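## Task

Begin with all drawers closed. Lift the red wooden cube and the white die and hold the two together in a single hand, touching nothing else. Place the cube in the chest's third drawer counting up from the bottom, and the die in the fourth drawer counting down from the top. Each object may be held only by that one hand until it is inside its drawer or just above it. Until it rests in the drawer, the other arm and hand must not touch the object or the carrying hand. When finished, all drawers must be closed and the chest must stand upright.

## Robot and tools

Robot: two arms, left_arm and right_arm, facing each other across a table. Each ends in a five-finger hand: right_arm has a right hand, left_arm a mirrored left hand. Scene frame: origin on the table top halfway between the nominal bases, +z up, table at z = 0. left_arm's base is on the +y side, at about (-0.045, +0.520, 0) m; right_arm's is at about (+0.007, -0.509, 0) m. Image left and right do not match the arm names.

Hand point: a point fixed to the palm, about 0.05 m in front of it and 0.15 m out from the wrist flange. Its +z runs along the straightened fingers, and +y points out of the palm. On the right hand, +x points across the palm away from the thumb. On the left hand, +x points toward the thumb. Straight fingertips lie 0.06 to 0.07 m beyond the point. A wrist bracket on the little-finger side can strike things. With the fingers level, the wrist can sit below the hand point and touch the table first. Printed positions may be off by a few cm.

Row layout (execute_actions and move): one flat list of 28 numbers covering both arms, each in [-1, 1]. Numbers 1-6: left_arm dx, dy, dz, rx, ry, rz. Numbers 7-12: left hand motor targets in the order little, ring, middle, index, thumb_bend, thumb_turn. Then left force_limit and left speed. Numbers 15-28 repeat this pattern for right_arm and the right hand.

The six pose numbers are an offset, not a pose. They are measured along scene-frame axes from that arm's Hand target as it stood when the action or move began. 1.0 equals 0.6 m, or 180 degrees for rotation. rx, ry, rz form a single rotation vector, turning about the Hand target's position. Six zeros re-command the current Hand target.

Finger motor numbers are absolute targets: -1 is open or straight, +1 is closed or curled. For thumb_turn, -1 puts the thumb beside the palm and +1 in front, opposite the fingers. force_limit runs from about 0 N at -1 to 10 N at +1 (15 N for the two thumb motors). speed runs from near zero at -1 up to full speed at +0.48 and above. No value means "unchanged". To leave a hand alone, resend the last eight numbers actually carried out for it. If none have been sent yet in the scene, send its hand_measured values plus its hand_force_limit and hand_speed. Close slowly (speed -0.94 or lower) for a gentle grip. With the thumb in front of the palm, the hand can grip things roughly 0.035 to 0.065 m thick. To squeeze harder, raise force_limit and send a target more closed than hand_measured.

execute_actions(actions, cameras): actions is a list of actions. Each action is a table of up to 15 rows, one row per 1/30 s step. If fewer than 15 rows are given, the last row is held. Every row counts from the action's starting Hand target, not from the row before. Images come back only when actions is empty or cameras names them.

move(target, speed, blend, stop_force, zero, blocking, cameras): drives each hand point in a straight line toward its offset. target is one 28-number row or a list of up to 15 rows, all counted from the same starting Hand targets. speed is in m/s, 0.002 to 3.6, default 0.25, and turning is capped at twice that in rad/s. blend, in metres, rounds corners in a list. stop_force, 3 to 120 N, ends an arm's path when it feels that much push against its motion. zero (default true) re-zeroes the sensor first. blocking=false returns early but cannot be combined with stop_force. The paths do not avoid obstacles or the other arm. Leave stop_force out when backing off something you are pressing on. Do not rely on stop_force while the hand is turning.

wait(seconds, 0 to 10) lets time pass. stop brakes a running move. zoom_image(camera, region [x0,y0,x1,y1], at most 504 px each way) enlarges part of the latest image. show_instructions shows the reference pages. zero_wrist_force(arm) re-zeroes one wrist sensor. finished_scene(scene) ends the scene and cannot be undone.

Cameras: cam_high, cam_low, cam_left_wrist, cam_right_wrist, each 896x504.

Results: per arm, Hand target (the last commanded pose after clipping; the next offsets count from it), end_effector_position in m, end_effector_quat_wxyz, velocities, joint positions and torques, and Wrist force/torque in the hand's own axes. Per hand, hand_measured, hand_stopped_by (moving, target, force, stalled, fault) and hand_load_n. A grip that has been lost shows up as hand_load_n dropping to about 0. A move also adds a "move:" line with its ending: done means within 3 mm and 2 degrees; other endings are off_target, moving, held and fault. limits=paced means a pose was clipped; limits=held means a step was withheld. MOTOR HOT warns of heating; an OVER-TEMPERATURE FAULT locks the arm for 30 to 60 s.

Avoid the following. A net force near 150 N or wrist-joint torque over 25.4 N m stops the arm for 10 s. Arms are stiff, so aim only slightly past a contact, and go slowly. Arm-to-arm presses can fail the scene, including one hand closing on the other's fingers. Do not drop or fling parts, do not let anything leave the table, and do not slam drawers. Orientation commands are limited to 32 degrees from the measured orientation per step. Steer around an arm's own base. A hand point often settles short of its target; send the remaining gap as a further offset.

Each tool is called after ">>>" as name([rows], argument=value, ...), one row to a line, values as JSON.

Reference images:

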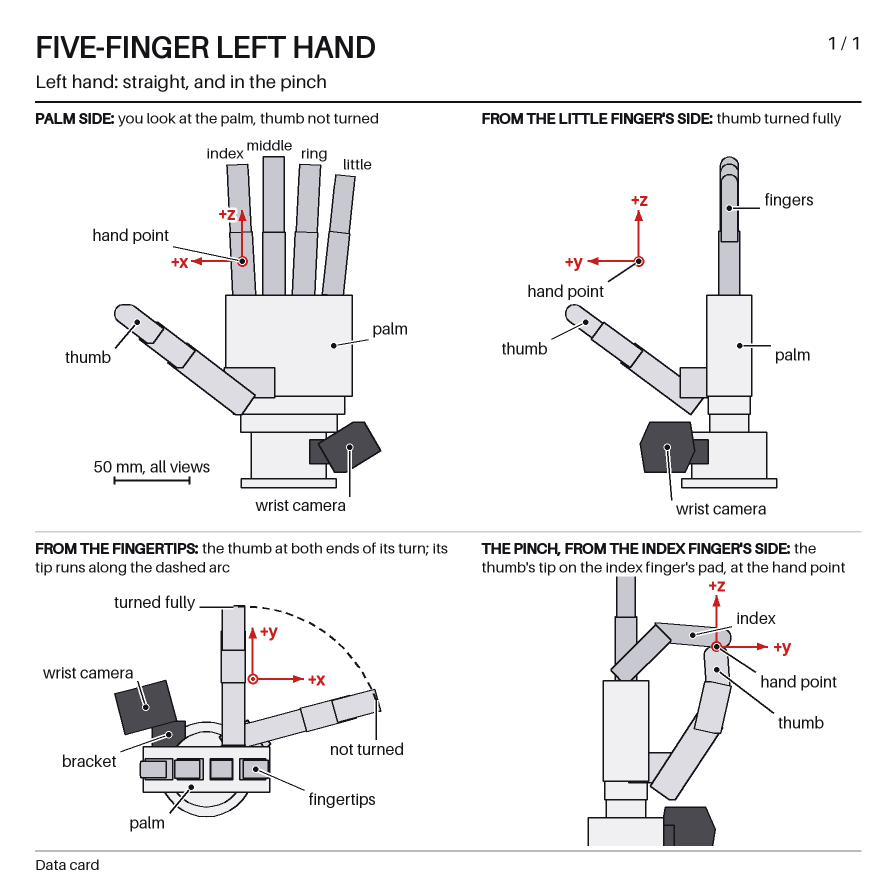

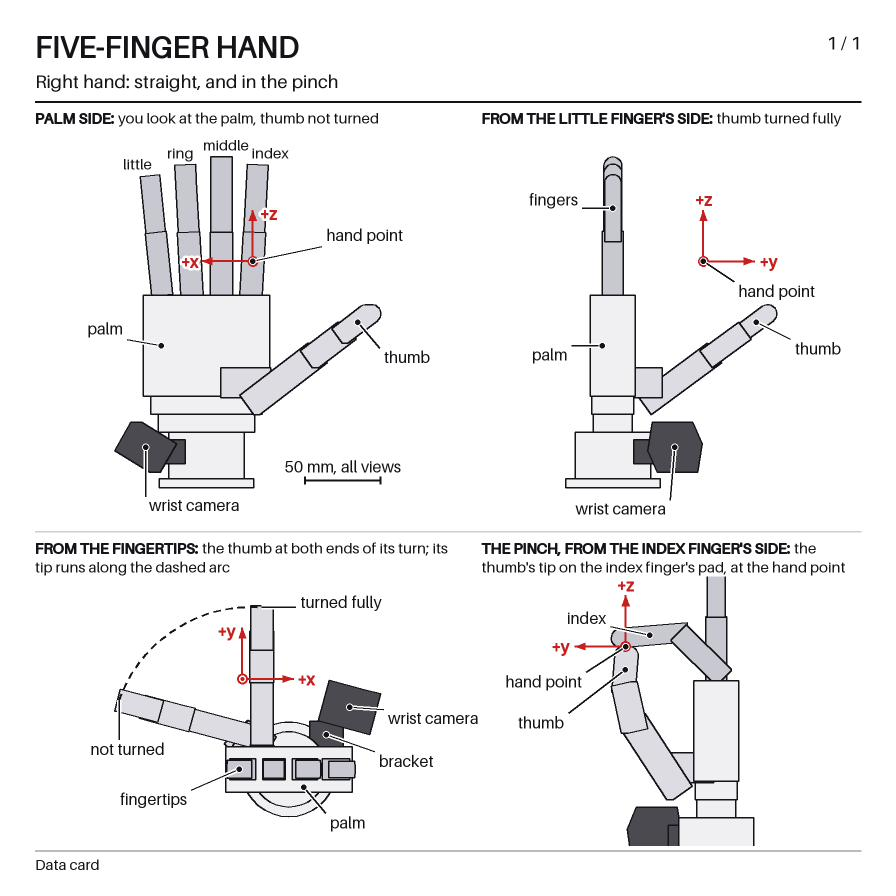

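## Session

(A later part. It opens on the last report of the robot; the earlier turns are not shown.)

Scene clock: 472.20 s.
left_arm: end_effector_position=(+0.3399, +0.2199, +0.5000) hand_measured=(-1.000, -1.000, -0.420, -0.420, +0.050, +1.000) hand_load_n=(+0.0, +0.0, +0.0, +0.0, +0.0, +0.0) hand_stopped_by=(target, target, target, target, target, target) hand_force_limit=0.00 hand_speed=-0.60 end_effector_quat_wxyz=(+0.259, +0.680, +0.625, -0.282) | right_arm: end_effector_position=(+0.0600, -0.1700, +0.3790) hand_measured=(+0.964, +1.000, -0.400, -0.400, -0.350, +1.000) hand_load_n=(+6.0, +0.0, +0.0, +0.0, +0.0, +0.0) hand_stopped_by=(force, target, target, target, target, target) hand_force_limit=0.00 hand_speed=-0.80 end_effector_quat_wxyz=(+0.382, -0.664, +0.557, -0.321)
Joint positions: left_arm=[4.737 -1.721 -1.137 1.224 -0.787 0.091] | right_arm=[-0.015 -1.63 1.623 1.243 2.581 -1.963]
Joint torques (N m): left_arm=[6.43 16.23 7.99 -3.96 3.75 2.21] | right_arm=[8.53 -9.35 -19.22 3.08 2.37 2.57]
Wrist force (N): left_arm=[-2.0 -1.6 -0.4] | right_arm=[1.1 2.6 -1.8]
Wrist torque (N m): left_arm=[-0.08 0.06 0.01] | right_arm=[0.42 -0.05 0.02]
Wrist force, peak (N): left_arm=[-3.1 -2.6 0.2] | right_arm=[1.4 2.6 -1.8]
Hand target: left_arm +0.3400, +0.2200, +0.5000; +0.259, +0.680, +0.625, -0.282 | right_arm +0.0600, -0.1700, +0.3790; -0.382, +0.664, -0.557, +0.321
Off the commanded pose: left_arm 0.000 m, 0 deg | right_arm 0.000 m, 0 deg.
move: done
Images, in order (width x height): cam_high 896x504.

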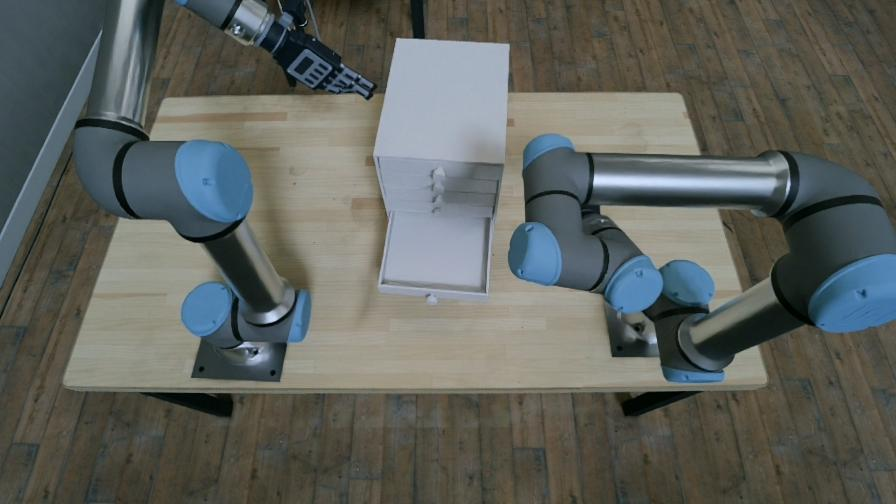

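>>> move([
  [0,0.0667,0,0,0,0,-1,-1,-0.42,-0.42,0.05,1,0.0,-0.6,0,0.02,0.1183,0,0,0,0.99,1,-0.4,-0.4,-0.35,1,0.0,-0.8],
  [0,0.1333,0,0,0,0,-1,-1,-0.42,-0.42,0.05,1,0.0,-0.6,0.074,0.4527,0.1183,0.3905,0.2436,0.0811,0.99,1,-0.4,-0.4,-0.35,1,0.0,-0.8],
], speed=0.25, blend=[0.03,0], cameras=["cam_high", "cam_low", "cam_right_wrist"])

Scene clock: 484.33 s.
left_arm: end_effector_position=(+0.3400, +0.2999, +0.5000) hand_measured=(-1.000, -1.000, -0.420, -0.420, +0.050, +1.000) hand_load_n=(+0.0, +0.0, +0.0, +0.0, +0.0, +0.0) hand_stopped_by=(target, target, target, target, target, target) hand_force_limit=0.00 hand_speed=-0.60 end_effector_quat_wxyz=(+0.259, +0.680, +0.625, -0.282) | right_arm: end_effector_position=(+0.1044, +0.1016, +0.4500) hand_measured=(+0.964, +1.000, -0.400, -0.400, -0.350, +1.000) hand_load_n=(+6.0, +0.0, +0.0, +0.0, +0.0, +0.0) hand_stopped_by=(force, target, target, target, target, target) hand_force_limit=0.00 hand_speed=-0.80 end_effector_quat_wxyz=(+0.498, -0.456, +0.649, +0.349)
Joint positions: left_arm=[4.98 -1.638 -1.29 1.063 -0.831 0.422] | right_arm=[-0.554 -1.639 1.652 0.256 1.356 -1.631]
Joint torques (N m): left_arm=[6.14 32.66 9.53 -4.12 -1.88 2.04] | right_arm=[9.76 -10.49 -15.6 -3.3 -1.8 2.73]
Wrist force (N): left_arm=[-2.1 -2.3 -1.0] | right_arm=[2.0 -0.6 -3.0]
Wrist torque (N m): left_arm=[-0.17 0.05 0.03] | right_arm=[0.12 -0.08 0.03]
Wrist force, peak (N): left_arm=[-2.5 -2.2 -0.9] | right_arm=[2.4 -0.4 -3.3]
Hand target: left_arm +0.3400, +0.2999, +0.5000; +0.259, +0.680, +0.625, -0.282 | right_arm +0.1044, +0.1016, +0.4500; +0.498, -0.456, +0.649, +0.349
Off the commanded pose: left_arm 0.000 m, 0 deg | right_arm 0.000 m, 0 deg.
move: done
Images, in order (width x height): cam_high 896x504, cam_low 896x504, cam_right_wrist 896x504.

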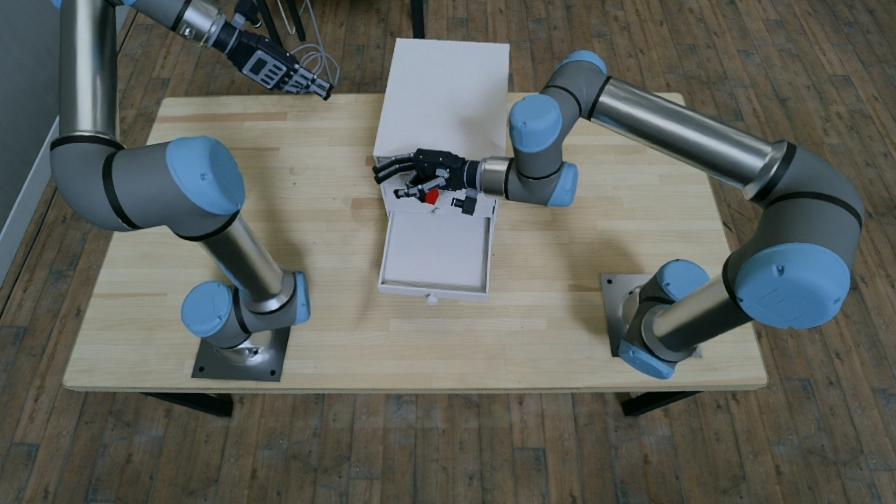

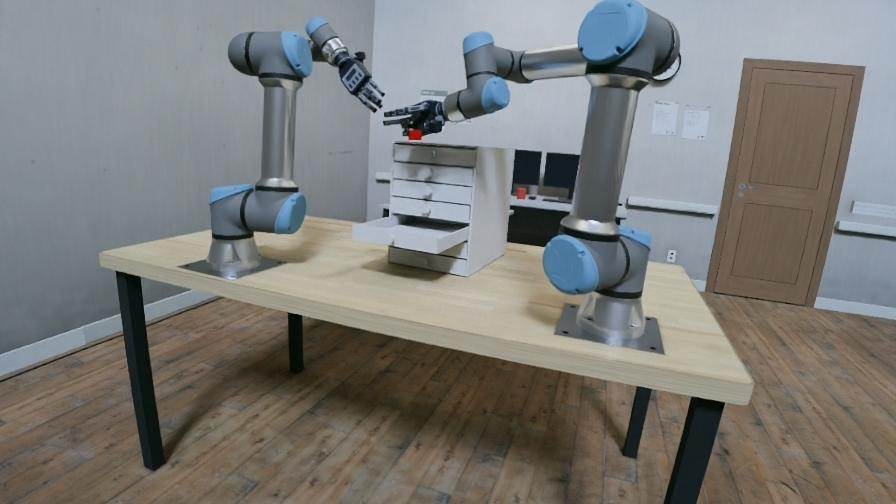

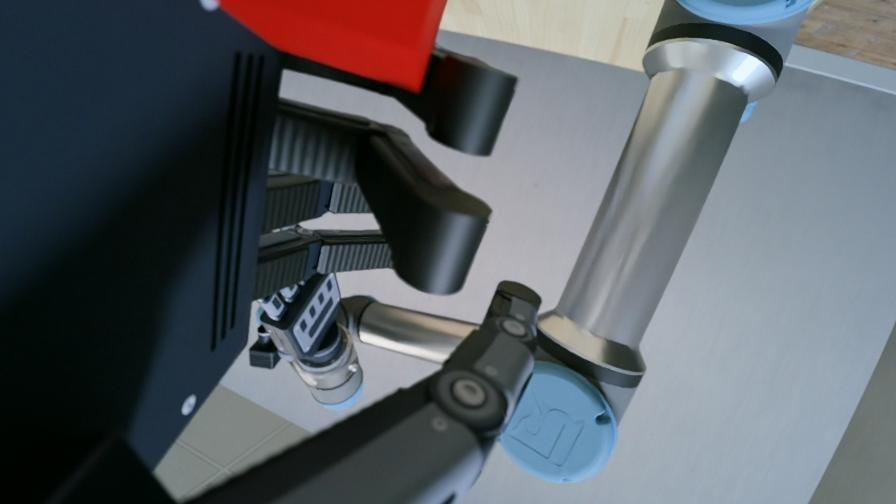

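>>> move(target=[0,0,0,0,0,0,-1,-1,-0.42,-0.42,0.05,1,0.0,-0.6,0,0,-0.36,0,0,0,0.99,1,-0.4,-0.4,-0.35,1,0.0,-0.8], speed=0.1, stop_force=8, cameras=["cam_high", "cam_low", "cam_right_wrist"])

Scene clock: 488.43 s.
left_arm: end_effector_position=(+0.3400, +0.2999, +0.5000) hand_measured=(-1.000, -1.000, -0.420, -0.420, +0.050, +1.000) hand_load_n=(+0.0, +0.0, +0.0, +0.0, +0.0, +0.0) hand_stopped_by=(target, target, target, target, target, target) hand_force_limit=0.00 hand_speed=-0.60 end_effector_quat_wxyz=(+0.259, +0.680, +0.625, -0.282) | right_arm: end_effector_position=(+0.1044, +0.1016, +0.2340) hand_measured=(+0.964, +1.000, -0.400, -0.400, -0.350, +1.000) hand_load_n=(+6.5, +0.0, +0.0, +0.0, +0.0, +0.0) hand_stopped_by=(force, target, target, target, target, target) hand_force_limit=0.00 hand_speed=-0.80 end_effector_quat_wxyz=(+0.498, -0.456, +0.649, +0.349)
Joint positions: left_arm=[4.98 -1.638 -1.29 1.063 -0.831 0.422] | right_arm=[-0.554 -1.479 2.076 -0.328 1.356 -1.63]
Joint torques (N m): left_arm=[7.06 31.76 9.2 -4.01 -1.69 2.07] | right_arm=[9.94 -13.63 -11.61 -3.4 1.2 2.78]
Wrist force (N): left_arm=[-2.2 -2.4 -1.0] | right_arm=[2.1 -1.0 -2.8]
Wrist torque (N m): left_arm=[-0.18 0.06 0.02] | right_arm=[0.03 -0.10 0.03]
Wrist force, peak (N): left_arm=[-2.3 -2.5 -1.1] | right_arm=[2.5 -0.5 -3.4]
Hand target: left_arm +0.3400, +0.2999, +0.5000; +0.259, +0.680, +0.625, -0.282 | right_arm +0.1044, +0.1016, +0.2340; +0.498, -0.456, +0.649, +0.349
Off the commanded pose: left_arm 0.000 m, 0 deg | right_arm 0.000 m, 0 deg.
move: done
Images, in order (width x height): cam_high 896x504, cam_low 896x504, cam_right_wrist 896x504.

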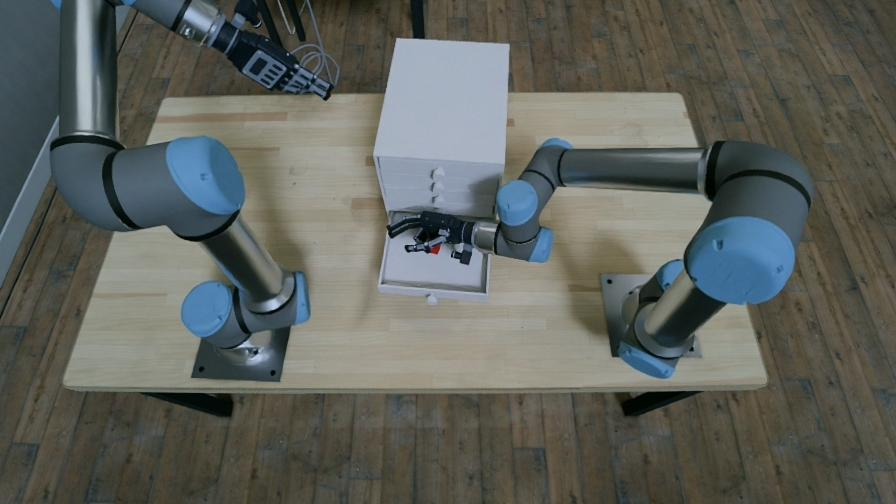

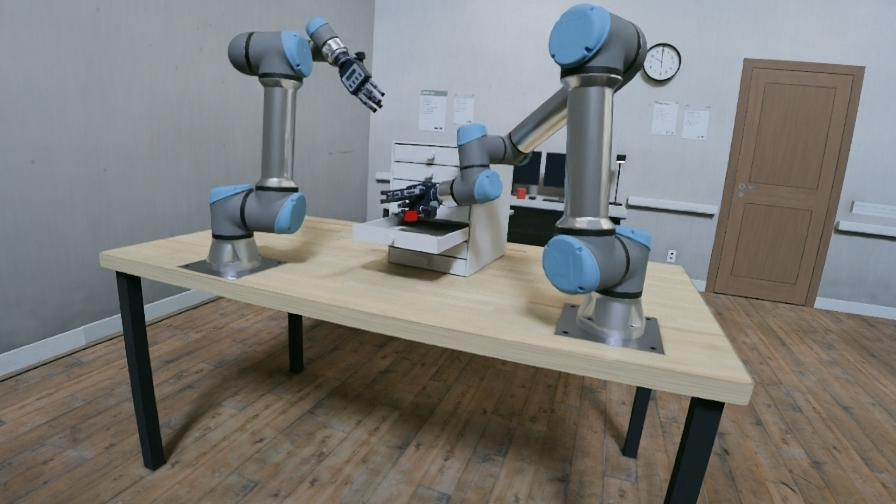

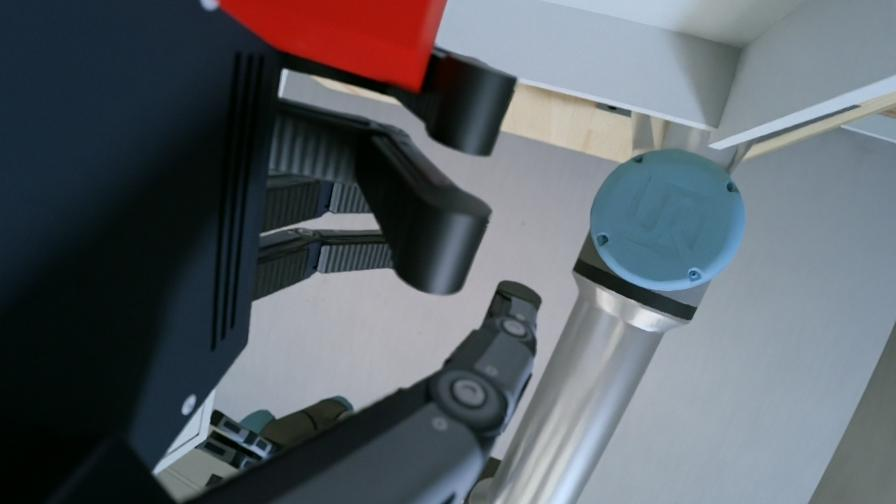

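>>> zoom_image(camera="cam_high", region=[360, 130, 580, 320])

Scaled by 2.291 from the camera's 896x504 image, which has a finer 1280x720 frame.

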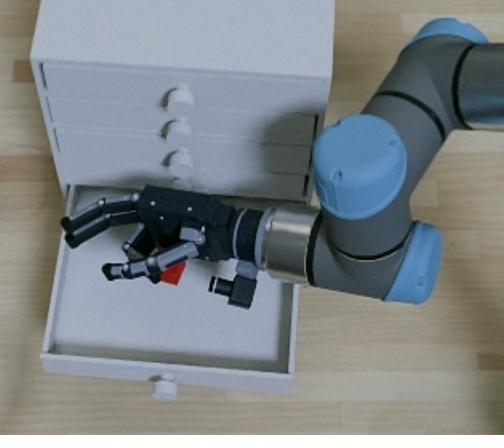

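>>> move(target=[0,0,0,0,0,0,-1,-1,-0.42,-0.42,0.05,1,0.0,-0.6,0,0,-0.0333,0,0,0,0.99,1,-0.4,-0.4,-0.35,1,0.0,-0.8], speed=0.05, stop_force=4)

>>> move(target=[0,0,0,0,0,0,-1,-1,-0.42,-0.42,0.05,1,0.0,-0.6,0,0,-0.0583,0,0,0,0.99,1,-0.4,-0.4,-0.35,1,0.0,-0.8], speed=0.02, stop_force=3, cameras=["cam_high", "cam_right_wrist"])

Scene clock: 491.87 s.
left_arm: end_effector_position=(+0.3400, +0.2999, +0.5000) hand_measured=(-1.000, -1.000, -0.420, -0.420, +0.050, +1.000) hand_load_n=(+0.0, +0.0, +0.0, +0.0, +0.0, +0.0) hand_stopped_by=(target, target, target, target, target, target) hand_force_limit=0.00 hand_speed=-0.60 end_effector_quat_wxyz=(+0.259, +0.680, +0.625, -0.282) | right_arm: end_effector_position=(+0.1044, +0.1016, +0.2140) hand_measured=(+0.964, +1.000, -0.400, -0.400, -0.350, +1.000) hand_load_n=(+6.5, +0.0, +0.0, +0.0, +0.0, -0.5) hand_stopped_by=(force, target, target, target, target, target) hand_force_limit=0.00 hand_speed=-0.80 end_effector_quat_wxyz=(+0.498, -0.456, +0.649, +0.349)
Joint positions: left_arm=[4.98 -1.638 -1.29 1.063 -0.831 0.422] | right_arm=[-0.554 -1.447 2.102 -0.386 1.356 -1.63]
Joint torques (N m): left_arm=[5.04 33.14 9.36 -4.07 -1.61 2.19] | right_arm=[3.18 -14.09 -11.11 -3.37 0.07 -1.41]
Wrist force (N): left_arm=[-2.1 -2.1 -1.1] | right_arm=[2.1 -1.0 -3.0]
Wrist torque (N m): left_arm=[-0.13 0.03 0.02] | right_arm=[0.04 -0.11 0.03]
Wrist force, peak (N): left_arm=[-2.5 -2.6 -0.9] | right_arm=[2.2 -0.8 -3.3]
Hand target: left_arm +0.3400, +0.2999, +0.5000; +0.259, +0.680, +0.625, -0.282 | right_arm +0.1044, +0.1016, +0.2140; +0.498, -0.456, +0.649, +0.349
Off the commanded pose: left_arm 0.000 m, 0 deg | right_arm 0.000 m, 0 deg.
move: done

Scene clock: 494.57 s.
left_arm: end_effector_position=(+0.3400, +0.2999, +0.5000) hand_measured=(-1.000, -1.000, -0.420, -0.420, +0.050, +1.000) hand_load_n=(+0.0, +0.0, +0.0, +0.0, +0.0, +0.0) hand_stopped_by=(target, target, target, target, target, target) hand_force_limit=0.00 hand_speed=-0.60 end_effector_quat_wxyz=(+0.259, +0.680, +0.625, -0.282) | right_arm: end_effector_position=(+0.1044, +0.1016, +0.1790) hand_measured=(+0.964, +1.000, -0.400, -0.400, -0.350, +1.000) hand_load_n=(+0.0, +0.0, +0.0, +0.0, +0.0, +0.0) hand_stopped_by=(force, target, target, target, target, target) hand_force_limit=0.00 hand_speed=-0.80 end_effector_quat_wxyz=(+0.498, -0.456, +0.649, +0.349)
Joint positions: left_arm=[4.98 -1.638 -1.29 1.063 -0.831 0.422] | right_arm=[-0.554 -1.385 2.143 -0.49 1.356 -1.63]
Joint torques (N m): left_arm=[6.11 32.14 10.4 -4.07 -1.4 2.14] | right_arm=[-5.11 -14.25 -8.5 -2.93 0.14 0.69]
Wrist force (N): left_arm=[-2.3 -2.1 -1.4] | right_arm=[0.4 -0.9 -4.0]
Wrist torque (N m): left_arm=[-0.11 0.06 0.01] | right_arm=[0.10 -0.09 -0.02]
Wrist force, peak (N): left_arm=[-2.5 -2.3 -1.2] | right_arm=[-0.1 -1.1 -4.1]
Hand target: left_arm +0.3400, +0.2999, +0.5000; +0.259, +0.680, +0.625, -0.282 | right_arm +0.1044, +0.1016, +0.1790; +0.498, -0.456, +0.649, +0.349
Off the commanded pose: left_arm 0.000 m, 0 deg | right_arm 0.000 m, 0 deg.
move: done
Images, in order (width x height): cam_high 896x504, cam_right_wrist 896x504.

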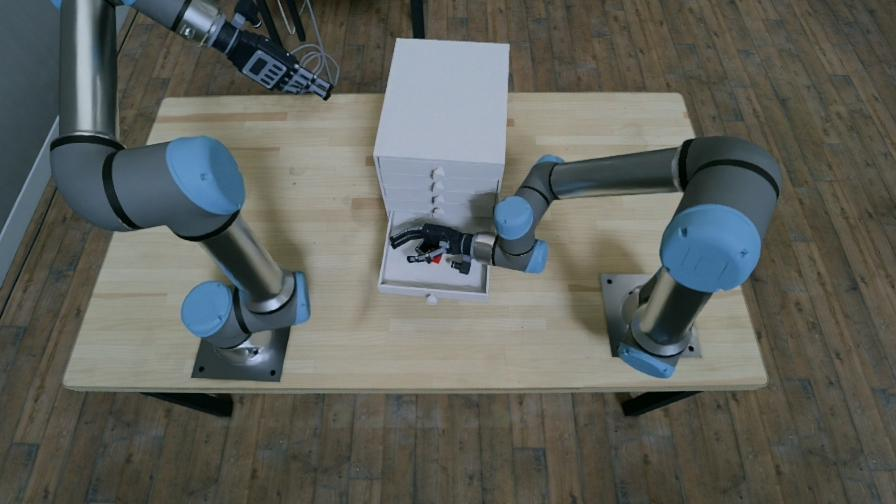

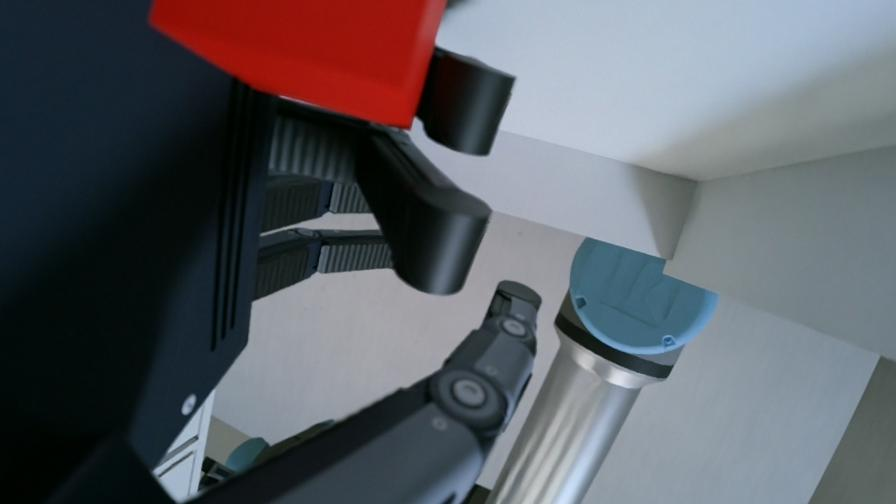

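>>> move(target=[0,0,0,0,0,0,-1,-1,-0.42,-0.42,0.05,1,0.0,-0.6,0,0,0.015,0,0,0,0.99,1,-0.4,-0.4,-0.35,1,0.0,-0.8], speed=0.02, cameras=["cam_right_wrist"])

Scene clock: 497.47 s.
left_arm: end_effector_position=(+0.3400, +0.2999, +0.5000) hand_measured=(-1.000, -1.000, -0.420, -0.420, +0.050, +1.000) hand_load_n=(+0.0, +0.0, +0.0, +0.0, +0.0, +0.0) hand_stopped_by=(target, target, target, target, target, target) hand_force_limit=0.00 hand_speed=-0.60 end_effector_quat_wxyz=(+0.259, +0.680, +0.625, -0.282) | right_arm: end_effector_position=(+0.1044, +0.1016, +0.1879) hand_measured=(+0.964, +1.000, -0.400, -0.400, -0.350, +1.000) hand_load_n=(+0.0, +0.0, +0.5, +0.0, +0.0, +0.0) hand_stopped_by=(force, target, target, target, target, target) hand_force_limit=0.00 hand_speed=-0.80 end_effector_quat_wxyz=(+0.498, -0.456, +0.649, +0.349)
Joint positions: left_arm=[4.98 -1.638 -1.29 1.063 -0.831 0.422] | right_arm=[-0.554 -1.401 2.133 -0.463 1.356 -1.63]
Joint torques (N m): left_arm=[7.25 31.39 9.82 -4.04 -1.46 1.82] | right_arm=[-4.17 -30.4 -23.05 1.69 1.13 2.11]
Wrist force (N): left_arm=[-2.2 -2.1 -0.8] | right_arm=[2.2 -0.7 -3.0]
Wrist torque (N m): left_arm=[-0.15 0.08 0.01] | right_arm=[0.08 -0.14 0.04]
Wrist force, peak (N): left_arm=[-2.4 -2.5 -1.0] | right_arm=[0.4 -1.0 -4.2]
Hand target: left_arm +0.3400, +0.2999, +0.5000; +0.259, +0.680, +0.625, -0.282 | right_arm +0.1044, +0.1016, +0.1880; +0.498, -0.456, +0.649, +0.349
Off the commanded pose: left_arm 0.000 m, 0 deg | right_arm 0.000 m, 0 deg.
move: done
Images, in order (width x height): cam_right_wrist 896x504.

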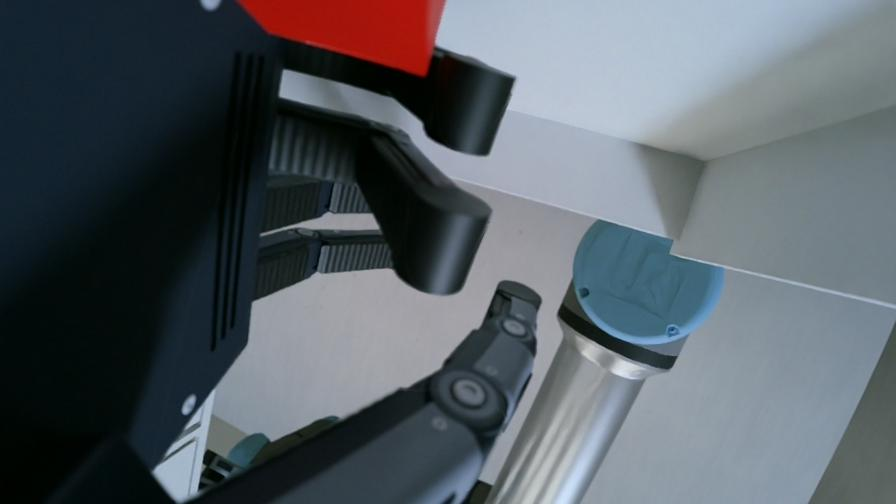

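>>> move(target=[0,0,0,0,0,0,-1,-1,-0.42,-0.42,0.05,1,0.0,-0.6,0,0,0.003,0,0,0,0.3,1,-0.4,-0.4,-0.35,1,0.0,-0.85], speed=0.02, cameras=["cam_right_wrist"])

Scene clock: 499.83 s.
left_arm: end_effector_position=(+0.3400, +0.2999, +0.5000) hand_measured=(-1.000, -1.000, -0.420, -0.420, +0.050, +1.000) hand_load_n=(+0.0, +0.0, +0.0, +0.0, +0.0, +0.0) hand_stopped_by=(target, target, target, target, target, target) hand_force_limit=0.00 hand_speed=-0.60 end_effector_quat_wxyz=(+0.259, +0.680, +0.625, -0.282) | right_arm: end_effector_position=(+0.1044, +0.1016, +0.1898) hand_measured=(+0.300, +1.000, -0.400, -0.400, -0.350, +1.000) hand_load_n=(+0.0, +0.0, +0.0, +0.0, +0.0, -0.5) hand_stopped_by=(target, target, target, target, target, target) hand_force_limit=0.00 hand_speed=-0.85 end_effector_quat_wxyz=(+0.498, -0.456, +0.649, +0.349)
Joint positions: left_arm=[4.98 -1.638 -1.29 1.063 -0.831 0.422] | right_arm=[-0.554 -1.405 2.131 -0.458 1.356 -1.63]
Joint torques (N m): left_arm=[6.51 30.42 10.86 -4.31 -1.6 2.05] | right_arm=[-4.36 -29.39 -23.44 1.84 -0.18 -1.97]
Wrist force (N): left_arm=[-2.4 -2.3 -1.2] | right_arm=[2.3 -0.8 -3.1]
Wrist torque (N m): left_arm=[-0.16 0.07 0.01] | right_arm=[0.06 -0.15 0.05]
Wrist force, peak (N): left_arm=[-2.3 -2.4 -1.2] | right_arm=[2.3 -1.0 -3.3]
Hand target: left_arm +0.3400, +0.2999, +0.5000; +0.259, +0.680, +0.625, -0.282 | right_arm +0.1044, +0.1016, +0.1898; +0.498, -0.456, +0.649, +0.349
Off the commanded pose: left_arm 0.000 m, 0 deg | right_arm 0.000 m, 0 deg.
move: done
Images, in order (width x height): cam_right_wrist 896x504.

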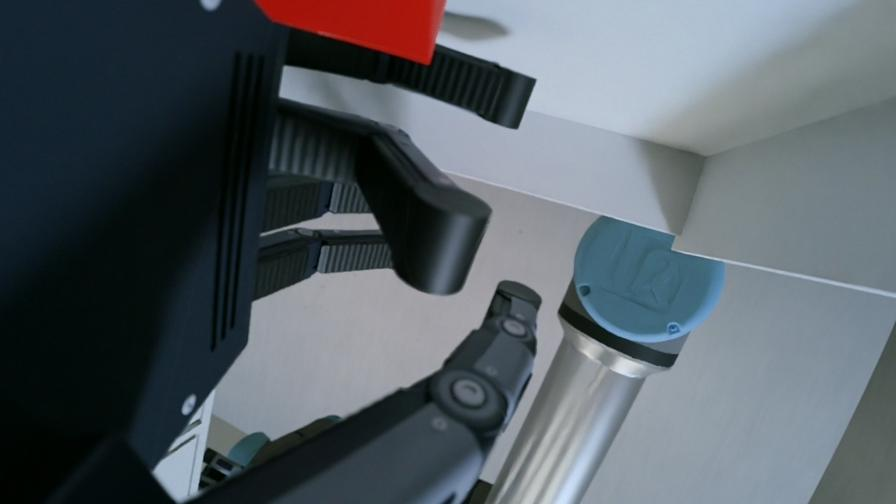

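>>> move(target=[0,0,0,0,0,0,-1,-1,-0.42,-0.42,0.05,1,0.0,-0.6,0,0,0.04,0,0,0,0.3,1,-0.4,-0.4,-0.35,1,0.0,-0.85], speed=0.03, cameras=["cam_right_wrist", "cam_high"])

>>> zoom_image(camera="cam_high", region=[360, 180, 540, 320])

Scene clock: 501.87 s.
left_arm: end_effector_position=(+0.3400, +0.2999, +0.5000) hand_measured=(-1.000, -1.000, -0.420, -0.420, +0.050, +1.000) hand_load_n=(+0.0, +0.0, +0.0, +0.0, +0.0, +0.0) hand_stopped_by=(target, target, target, target, target, target) hand_force_limit=0.00 hand_speed=-0.60 end_effector_quat_wxyz=(+0.259, +0.680, +0.625, -0.282) | right_arm: end_effector_position=(+0.1044, +0.1016, +0.2137) hand_measured=(+0.300, +1.000, -0.400, -0.400, -0.350, +1.000) hand_load_n=(+0.0, +0.0, +0.0, +0.0, +0.0, -0.5) hand_stopped_by=(target, target, target, target, target, target) hand_force_limit=0.00 hand_speed=-0.85 end_effector_quat_wxyz=(+0.498, -0.456, +0.649, +0.349)
Joint positions: left_arm=[4.98 -1.638 -1.29 1.063 -0.831 0.422] | right_arm=[-0.554 -1.447 2.103 -0.387 1.356 -1.63]
Joint torques (N m): left_arm=[6.26 32.66 8.86 -4.46 -1.47 1.82] | right_arm=[1.65 -29.69 -24.78 1.64 0.49 2.51]
Wrist force (N): left_arm=[-2.5 -2.1 -0.8] | right_arm=[1.8 -1.1 -2.9]
Wrist torque (N m): left_arm=[-0.15 0.11 0.00] | right_arm=[0.02 -0.07 0.01]
Wrist force, peak (N): left_arm=[-2.2 -2.6 -1.0] | right_arm=[2.4 -1.1 -3.2]
Hand target: left_arm +0.3400, +0.2999, +0.5000; +0.259, +0.680, +0.625, -0.282 | right_arm +0.1044, +0.1016, +0.2138; +0.498, -0.456, +0.649, +0.349
Off the commanded pose: left_arm 0.000 m, 0 deg | right_arm 0.000 m, 0 deg.
move: done
Images, in order (width x height): cam_high 896x504, cam_right_wrist 896x504.

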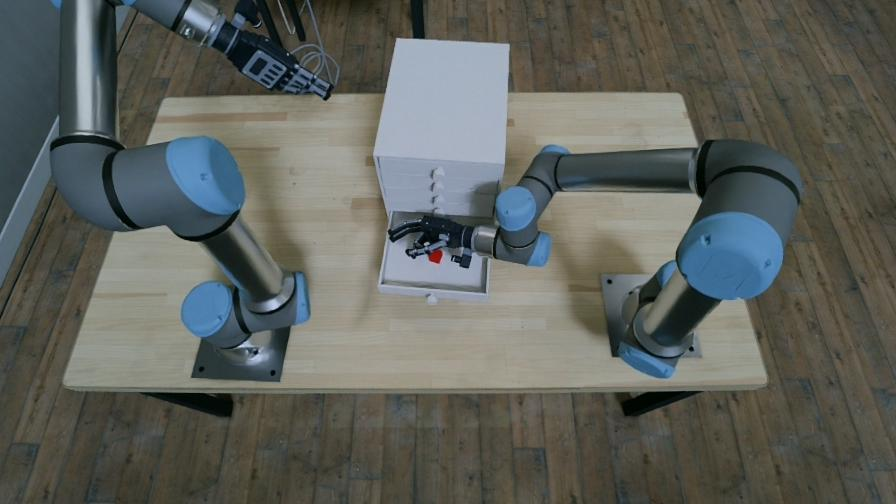

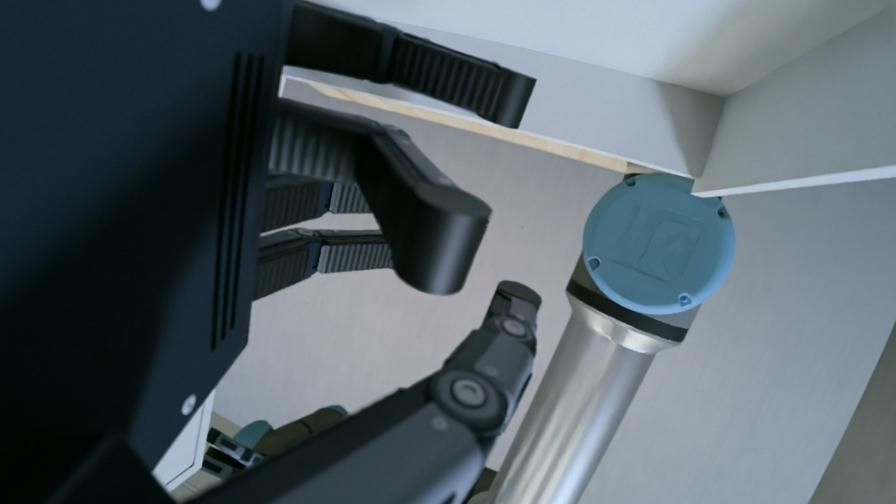

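Scaled by 2.800 from the camera's 896x504 image, which has a finer 1280x720 frame.

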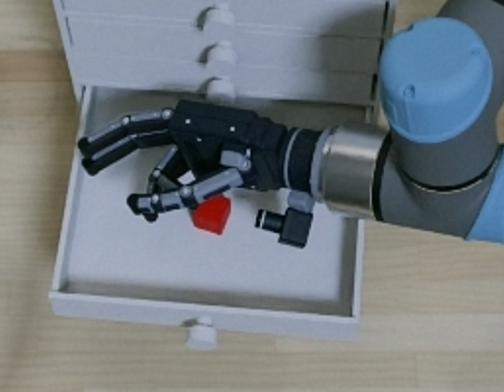

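>>> move([
  [0,0,0,0,0,0,-1,-1,-0.42,-0.42,0.05,1,0.0,-0.6,0,0,0.38,0,0,0,0.3,1,-0.4,-0.4,-0.35,1,0.0,-0.85],
  [0,-0.1333,0,0,0,0,-1,-1,-0.42,-0.42,0.05,1,0.0,-0.6,-0.074,-0.4527,0.3937,-0.3905,-0.2436,-0.0811,0.3,1,-0.4,-0.4,-0.35,1,0.0,-0.85],
], speed=[0.2,0.25], blend=[0.02,0], cameras=["cam_high"])

>>> zoom_image(camera="cam_high", region=[360, 140, 540, 320])

Scene clock: 508.63 s.
left_arm: end_effector_position=(+0.3400, +0.2200, +0.5000) hand_measured=(-1.000, -1.000, -0.420, -0.420, +0.050, +1.000) hand_load_n=(+0.0, +0.0, +0.0, +0.0, +0.0, +0.0) hand_stopped_by=(target, target, target, target, target, target) hand_force_limit=0.00 hand_speed=-0.60 end_effector_quat_wxyz=(+0.259, +0.680, +0.625, -0.282) | right_arm: end_effector_position=(+0.0600, -0.1700, +0.4500) hand_measured=(+0.300, +1.000, -0.400, -0.400, -0.350, +1.000) hand_load_n=(+0.0, +0.0, +0.0, +0.0, +0.0, +0.0) hand_stopped_by=(target, target, target, target, target, target) hand_force_limit=0.00 hand_speed=-0.85 end_effector_quat_wxyz=(+0.382, -0.664, +0.557, -0.321)
Joint positions: left_arm=[4.738 -1.721 -1.137 1.224 -0.787 0.091] | right_arm=[-0.015 -1.614 1.425 1.424 2.581 -1.963]
Joint torques (N m): left_arm=[-8.39 16.2 25.03 -0.02 2.5 -2.13] | right_arm=[9.54 -7.88 -12.59 4.61 2.72 2.62]
Wrist force (N): left_arm=[-1.9 -1.6 -0.7] | right_arm=[1.1 2.1 -2.0]
Wrist torque (N m): left_arm=[-0.07 0.06 0.18] | right_arm=[0.31 -0.07 0.00]
Wrist force, peak (N): left_arm=[-2.6 -2.2 -0.9] | right_arm=[2.5 -0.7 -3.4]
Hand target: left_arm +0.3400, +0.2200, +0.5000; +0.259, +0.680, +0.625, -0.282 | right_arm +0.0600, -0.1700, +0.4500; -0.382, +0.664, -0.557, +0.321
Off the commanded pose: left_arm 0.000 m, 0 deg | right_arm 0.000 m, 0 deg.
move: done
Images, in order (width x height): cam_high 896x504.

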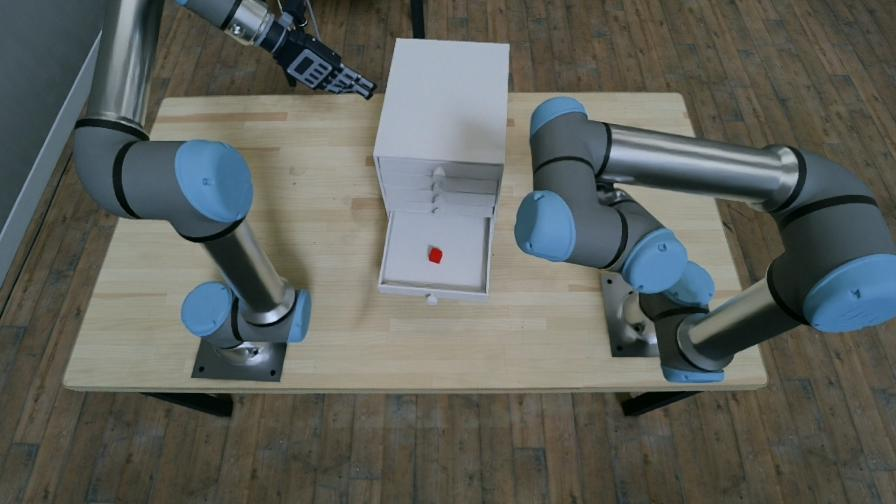

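Scaled by 2.800 from the camera's 896x504 image, which has a finer 1280x720 frame.

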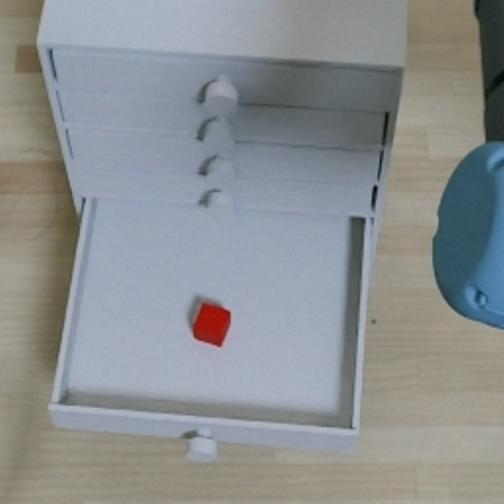

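>>> move([
  [-0.1533,-0.15,0.0333,0,0,0,-1,-1,-0.42,-0.42,0.05,1,0.0,-0.6,0,0,0,0,0,0,0.3,1,-0.4,-0.4,-0.35,1,0.0,-0.85],
  [-0.5333,-0.265,-0.1,0,0,0,-1,-1,-0.42,-0.42,0.05,1,0.0,-0.6,0,0,0,0,0,0,0.3,1,-0.4,-0.4,-0.35,1,0.0,-0.85],
  [-0.6163,-0.2652,-0.4195,-0.1494,0.0131,0,-1,-1,-0.42,-0.42,0.05,1,0.0,-0.6,0,0,0,0,0,0,0.3,1,-0.4,-0.4,-0.35,1,0.0,-0.85],
  [-0.6163,-0.2652,-0.6195,-0.1494,0.0131,0,-1,-1,-0.42,-0.42,0.05,1,0.0,-0.6,0,0,0,0,0,0,0.3,1,-0.4,-0.4,-0.35,1,0.0,-0.85],
], speed=[0.2,0.2,0.2,0.15], blend=[0.05,0.05,0.03,0], cameras=["cam_left_wrist"])

>>> move(target=[0.0665,-0.0058,0,0,0,0,-1,-1,-0.42,-0.42,0.05,1,0.0,-0.6,0,0,0,0,0,0,0.3,1,-0.4,-0.4,-0.35,1,0.0,-0.85], speed=0.04, stop_force=4)

>>> move(target=[0,0,0,0,0,0,-1,-1,0.3,0.3,0.05,1,-0.1,-0.9,0,0,0,0,0,0,0.3,1,-0.4,-0.4,-0.35,1,0.0,-0.85], speed=0.05, cameras=["cam_left_wrist"])

Scene clock: 515.10 s.
left_arm: end_effector_position=(-0.0298, +0.0609, +0.1284) hand_measured=(-1.000, -1.000, -0.420, -0.420, +0.050, +1.000) hand_load_n=(+0.0, +0.0, +0.0, +0.0, +0.0, +0.0) hand_stopped_by=(target, target, target, target, target, target) hand_force_limit=0.00 hand_speed=-0.60 end_effector_quat_wxyz=(+0.397, +0.595, +0.547, -0.433) end_effector_velocity=(+0.000, -0.001, +0.000) end_effector_angular_velocity=(-0.003, -0.001, +0.000) | right_arm: end_effector_position=(+0.0600, -0.1700, +0.4500) hand_measured=(+0.300, +1.000, -0.400, -0.400, -0.350, +1.000) hand_load_n=(+0.0, +0.0, +0.0, +0.0, +0.0, +0.0) hand_stopped_by=(target, target, target, target, target, target) hand_force_limit=0.00 hand_speed=-0.85 end_effector_quat_wxyz=(+0.382, -0.664, +0.557, -0.321)
Joint positions: left_arm=[3.701 -1.383 -2.457 3.466 -1.005 -1.364] | right_arm=[-0.015 -1.613 1.425 1.424 2.581 -1.963]
Joint velocities: left_arm=[-0.001 -0.001 0 0.005 -0.001 -0.002] | right_arm=[within noise]
Joint torques (N m): left_arm=[-7.66 -0.43 8.16 2.61 -2.6 -1.85] | right_arm=[9.28 -8.31 -11.82 4.41 2.74 2.63]
Wrist force (N): left_arm=[-2.6 -2.2 0.1] | right_arm=[1.0 2.5 -2.1]
Wrist torque (N m): left_arm=[-0.26 0.26 0.11] | right_arm=[0.39 -0.06 0.01]
Wrist force, peak (N): left_arm=[-2.6 -2.5 0.5] | right_arm=[1.3 2.2 -2.4]
Hand target: left_arm -0.0298, +0.0608, +0.1283; +0.397, +0.595, +0.547, -0.433 | right_arm +0.0600, -0.1700, +0.4500; -0.382, +0.664, -0.557, +0.321
Off the commanded pose: left_arm 0.000 m, 0 deg | right_arm 0.000 m, 0 deg.
move: done
Images, in order (width x height): cam_left_wrist 896x504.

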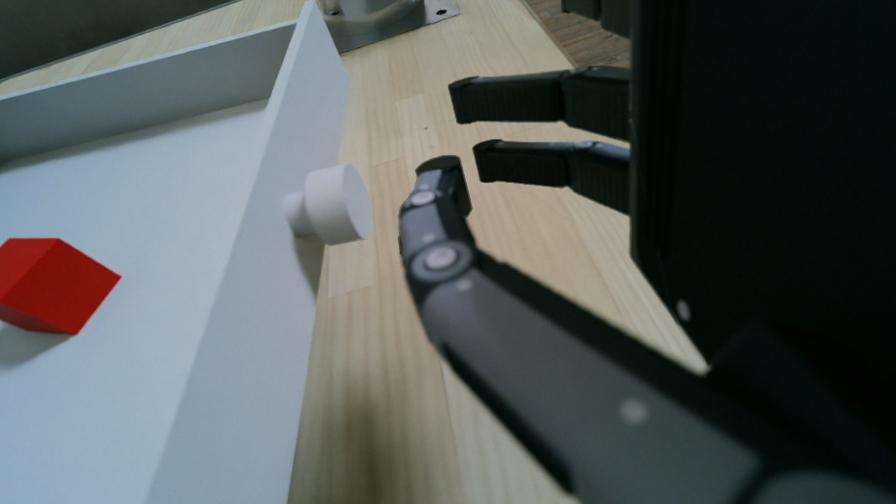

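Scene clock: 517.13 s.
left_arm: end_effector_position=(+0.0101, +0.0574, +0.1283) hand_measured=(-1.000, -1.000, -0.420, -0.420, +0.050, +1.000) hand_load_n=(+0.0, +0.0, +0.0, +0.0, +0.0, +0.0) hand_stopped_by=(target, target, target, target, target, target) hand_force_limit=0.00 hand_speed=-0.60 end_effector_quat_wxyz=(+0.397, +0.595, +0.547, -0.433) | right_arm: end_effector_position=(+0.0600, -0.1700, +0.4500) hand_measured=(+0.300, +1.000, -0.400, -0.400, -0.350, +1.000) hand_load_n=(+0.0, +0.0, +0.0, +0.0, +0.0, +0.0) hand_stopped_by=(target, target, target, target, target, target) hand_force_limit=0.00 hand_speed=-0.85 end_effector_quat_wxyz=(+0.382, -0.664, +0.557, -0.321)
Joint positions: left_arm=[3.868 -1.409 -2.444 3.43 -0.851 -1.283] | right_arm=[-0.015 -1.613 1.425 1.424 2.581 -1.963]
Joint torques (N m): left_arm=[7.73 0.57 23 -1.86 3.06 2.23] | right_arm=[9.78 -8.57 -12.23 4.46 2.74 2.66]
Wrist force (N): left_arm=[-2.2 -2.2 0.0] | right_arm=[0.9 2.0 -2.1]
Wrist torque (N m): left_arm=[-0.25 0.21 0.07] | right_arm=[0.31 -0.04 -0.02]
Wrist force, peak (N): left_arm=[-2.9 -2.3 0.4] | right_arm=[1.4 2.6 -1.9]
Hand target: left_arm +0.0101, +0.0574, +0.1283; +0.397, +0.595, +0.547, -0.433 | right_arm +0.0600, -0.1700, +0.4500; -0.382, +0.664, -0.557, +0.321
Off the commanded pose: left_arm 0.000 m, 0 deg | right_arm 0.000 m, 0 deg.
move: done

Scene clock: 518.40 s.
left_arm: end_effector_position=(+0.0101, +0.0574, +0.1283) hand_measured=(-1.000, -1.000, -0.144, -0.198, +0.048, +1.000) hand_load_n=(+0.0, +0.0, +5.5, +3.5, +5.5, +1.5) hand_stopped_by=(target, target, force, force, target, target) hand_force_limit=-0.10 hand_speed=-0.90 end_effector_quat_wxyz=(+0.397, +0.595, +0.547, -0.433) | right_arm: end_effector_position=(+0.0600, -0.1700, +0.4500) hand_measured=(+0.300, +1.000, -0.400, -0.400, -0.350, +1.000) hand_load_n=(+0.0, +0.0, +0.0, +0.0, +0.0, +0.0) hand_stopped_by=(target, target, target, target, target, target) hand_force_limit=0.00 hand_speed=-0.85 end_effector_quat_wxyz=(+0.382, -0.664, +0.557, -0.321)
Joint positions: left_arm=[3.868 -1.409 -2.444 3.43 -0.851 -1.283] | right_arm=[-0.015 -1.613 1.425 1.424 2.581 -1.963]
Joint torques (N m): left_arm=[5.42 1.09 22.81 -0.97 2.02 2.06] | right_arm=[10.06 -8.23 -12.73 4.41 2.75 2.72]
Wrist force (N): left_arm=[-1.9 -3.9 0.7] | right_arm=[1.3 2.3 -1.8]
Wrist torque (N m): left_arm=[-0.32 0.25 0.08] | right_arm=[0.34 -0.10 0.01]
Wrist force, peak (N): left_arm=[-2.7 -3.9 0.5] | right_arm=[1.3 2.4 -2.1]
Hand target: left_arm +0.0101, +0.0574, +0.1283; +0.397, +0.595, +0.547, -0.433 | right_arm +0.0600, -0.1700, +0.4500; -0.382, +0.664, -0.557, +0.321
Off the commanded pose: left_arm 0.000 m, 0 deg | right_arm 0.000 m, 0 deg.
move: done
Images, in order (width x height): cam_left_wrist 896x504.

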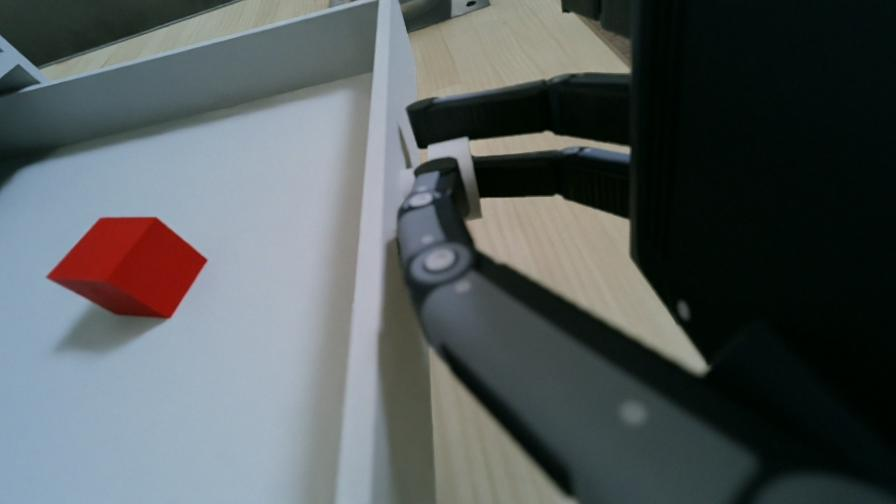

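>>> move(target=[0,0,0,0,0,0,-1,-1,0.28,0.28,0.05,1,0.15,-0.93,0,0,0,0,0,0,0.3,1,-0.4,-0.4,-0.35,1,0.0,-0.85], speed=0.05)

>>> move(target=[0.2988,-0.0262,0,0,0,0,-1,-1,0.28,0.28,0.05,1,0.15,-0.93,0,0,0,0,0,0,0.3,1,-0.4,-0.4,-0.35,1,0.0,-0.85], speed=0.08, stop_force=20)

>>> move(target=[0.0498,-0.0044,0,0,0,0,-1,-1,0.28,0.28,0.05,1,0.15,-0.93,0,0,0,0,0,0,0.3,1,-0.4,-0.4,-0.35,1,0.0,-0.85], speed=0.025, stop_force=12, cameras=["cam_high"])

Scene clock: 520.20 s.
left_arm: end_effector_position=(+0.0101, +0.0574, +0.1283) hand_measured=(-1.000, -1.000, -0.138, -0.188, +0.048, +1.000) hand_load_n=(+0.0, +0.0, +5.5, +6.5, +7.0, +1.5) hand_stopped_by=(target, target, force, force, target, target) hand_force_limit=0.15 hand_speed=-0.93 end_effector_quat_wxyz=(+0.397, +0.595, +0.547, -0.433) | right_arm: end_effector_position=(+0.0600, -0.1700, +0.4500) hand_measured=(+0.300, +1.000, -0.400, -0.400, -0.350, +1.000) hand_load_n=(+0.0, +0.0, +0.0, +0.0, +0.0, +0.0) hand_stopped_by=(target, target, target, target, target, target) hand_force_limit=0.00 hand_speed=-0.85 end_effector_quat_wxyz=(+0.382, -0.664, +0.557, -0.321)
Joint positions: left_arm=[3.868 -1.409 -2.444 3.43 -0.851 -1.283] | right_arm=[-0.015 -1.613 1.425 1.424 2.581 -1.963]
Joint torques (N m): left_arm=[6.72 3.76 22.13 1.08 0.51 1.99] | right_arm=[9.58 -8.31 -12.24 4.46 2.76 2.42]
Wrist force (N): left_arm=[-1.8 -4.1 0.4] | right_arm=[1.0 2.2 -2.0]
Wrist torque (N m): left_arm=[-0.37 0.23 0.09] | right_arm=[0.33 -0.06 0.00]
Wrist force, peak (N): left_arm=[-2.8 -4.0 0.5] | right_arm=[1.3 2.6 -1.8]
Hand target: left_arm +0.0101, +0.0574, +0.1283; +0.397, +0.595, +0.547, -0.433 | right_arm +0.0600, -0.1700, +0.4500; -0.382, +0.664, -0.557, +0.321
Off the commanded pose: left_arm 0.000 m, 0 deg | right_arm 0.000 m, 0 deg.
move: done

Scene clock: 522.07 s.
left_arm: end_effector_position=(+0.0566, +0.0535, +0.1285) hand_measured=(-1.000, -1.000, -0.140, -0.188, +0.048, +1.000) hand_load_n=(+0.0, +0.0, +5.5, +1.0, +11.5, -1.0) hand_stopped_by=(target, target, force, force, target, target) hand_force_limit=0.15 hand_speed=-0.93 end_effector_quat_wxyz=(+0.398, +0.595, +0.548, -0.433) | right_arm: end_effector_position=(+0.0600, -0.1700, +0.4500) hand_measured=(+0.300, +1.000, -0.400, -0.400, -0.350, +1.000) hand_load_n=(+0.0, +0.0, +0.0, +0.0, +0.0, +0.0) hand_stopped_by=(target, target, target, target, target, target) hand_force_limit=0.00 hand_speed=-0.85 end_effector_quat_wxyz=(+0.382, -0.664, +0.557, -0.321)
Joint positions: left_arm=[4.026 -1.469 -2.406 3.383 -0.711 -1.186] | right_arm=[-0.015 -1.613 1.425 1.424 2.581 -1.963]
Joint torques (N m): left_arm=[-10.39 19.44 1.17 0.08 -1.01 -2.36] | right_arm=[9.86 -8.76 -12.71 4.26 2.67 2.6]
Wrist force (N): left_arm=[-9.6 5.2 -3.5] | right_arm=[1.2 2.3 -2.1]
Wrist torque (N m): left_arm=[-0.07 0.18 0.00] | right_arm=[0.36 -0.08 0.00]
Wrist force, peak (N): left_arm=[-20.0 -23.3 -5.3] | right_arm=[1.0 2.4 -2.2]
Hand target: left_arm +0.0566, +0.0535, +0.1285; +0.398, +0.595, +0.548, -0.433 (not the last commanded pose) | right_arm +0.0600, -0.1700, +0.4500; -0.382, +0.664, -0.557, +0.321
Off the commanded pose: left_arm 0.133 m, 0 deg | right_arm 0.000 m, 0 deg.
move: contact (left_arm)

Scene clock: 523.23 s.
left_arm: end_effector_position=(+0.0576, +0.0534, +0.1285) hand_measured=(-1.000, -1.000, -0.140, -0.188, +0.048, +1.000) hand_load_n=(+0.0, +0.0, +7.5, +2.5, +6.5, -1.5) hand_stopped_by=(target, target, force, force, target, target) hand_force_limit=0.15 hand_speed=-0.93 end_effector_quat_wxyz=(+0.398, +0.595, +0.548, -0.433) | right_arm: end_effector_position=(+0.0600, -0.1700, +0.4500) hand_measured=(+0.300, +1.000, -0.400, -0.400, -0.350, +1.000) hand_load_n=(+0.0, +0.0, +0.0, +0.0, +0.0, +0.0) hand_stopped_by=(target, target, target, target, target, target) hand_force_limit=0.00 hand_speed=-0.85 end_effector_quat_wxyz=(+0.382, -0.664, +0.557, -0.321)
Joint positions: left_arm=[4.029 -1.47 -2.405 3.382 -0.708 -1.184] | right_arm=[-0.015 -1.613 1.425 1.424 2.581 -1.963]
Joint torques (N m): left_arm=[-7.16 19.19 3.51 0.94 -3.21 -2.57] | right_arm=[9.4 -7.88 -12.52 4.34 2.67 2.54]
Wrist force (N): left_arm=[-10.8 -3.3 -3.8] | right_arm=[1.1 2.2 -2.0]
Wrist torque (N m): left_arm=[-0.29 0.23 0.09] | right_arm=[0.33 -0.07 0.00]
Wrist force, peak (N): left_arm=[-11.6 -11.3 -6.2] | right_arm=[1.2 2.6 -2.0]
Hand target: left_arm +0.0576, +0.0534, +0.1285; +0.398, +0.595, +0.548, -0.433 (not the last commanded pose) | right_arm +0.0600, -0.1700, +0.4500; -0.382, +0.664, -0.557, +0.321
Off the commanded pose: left_arm 0.029 m, 0 deg | right_arm 0.000 m, 0 deg.
move: contact (left_arm)
Images, in order (width x height): cam_high 896x504.

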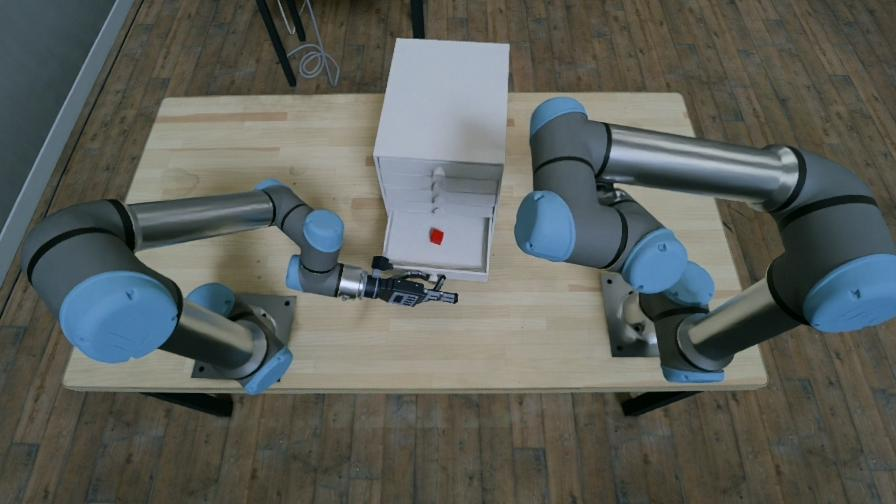

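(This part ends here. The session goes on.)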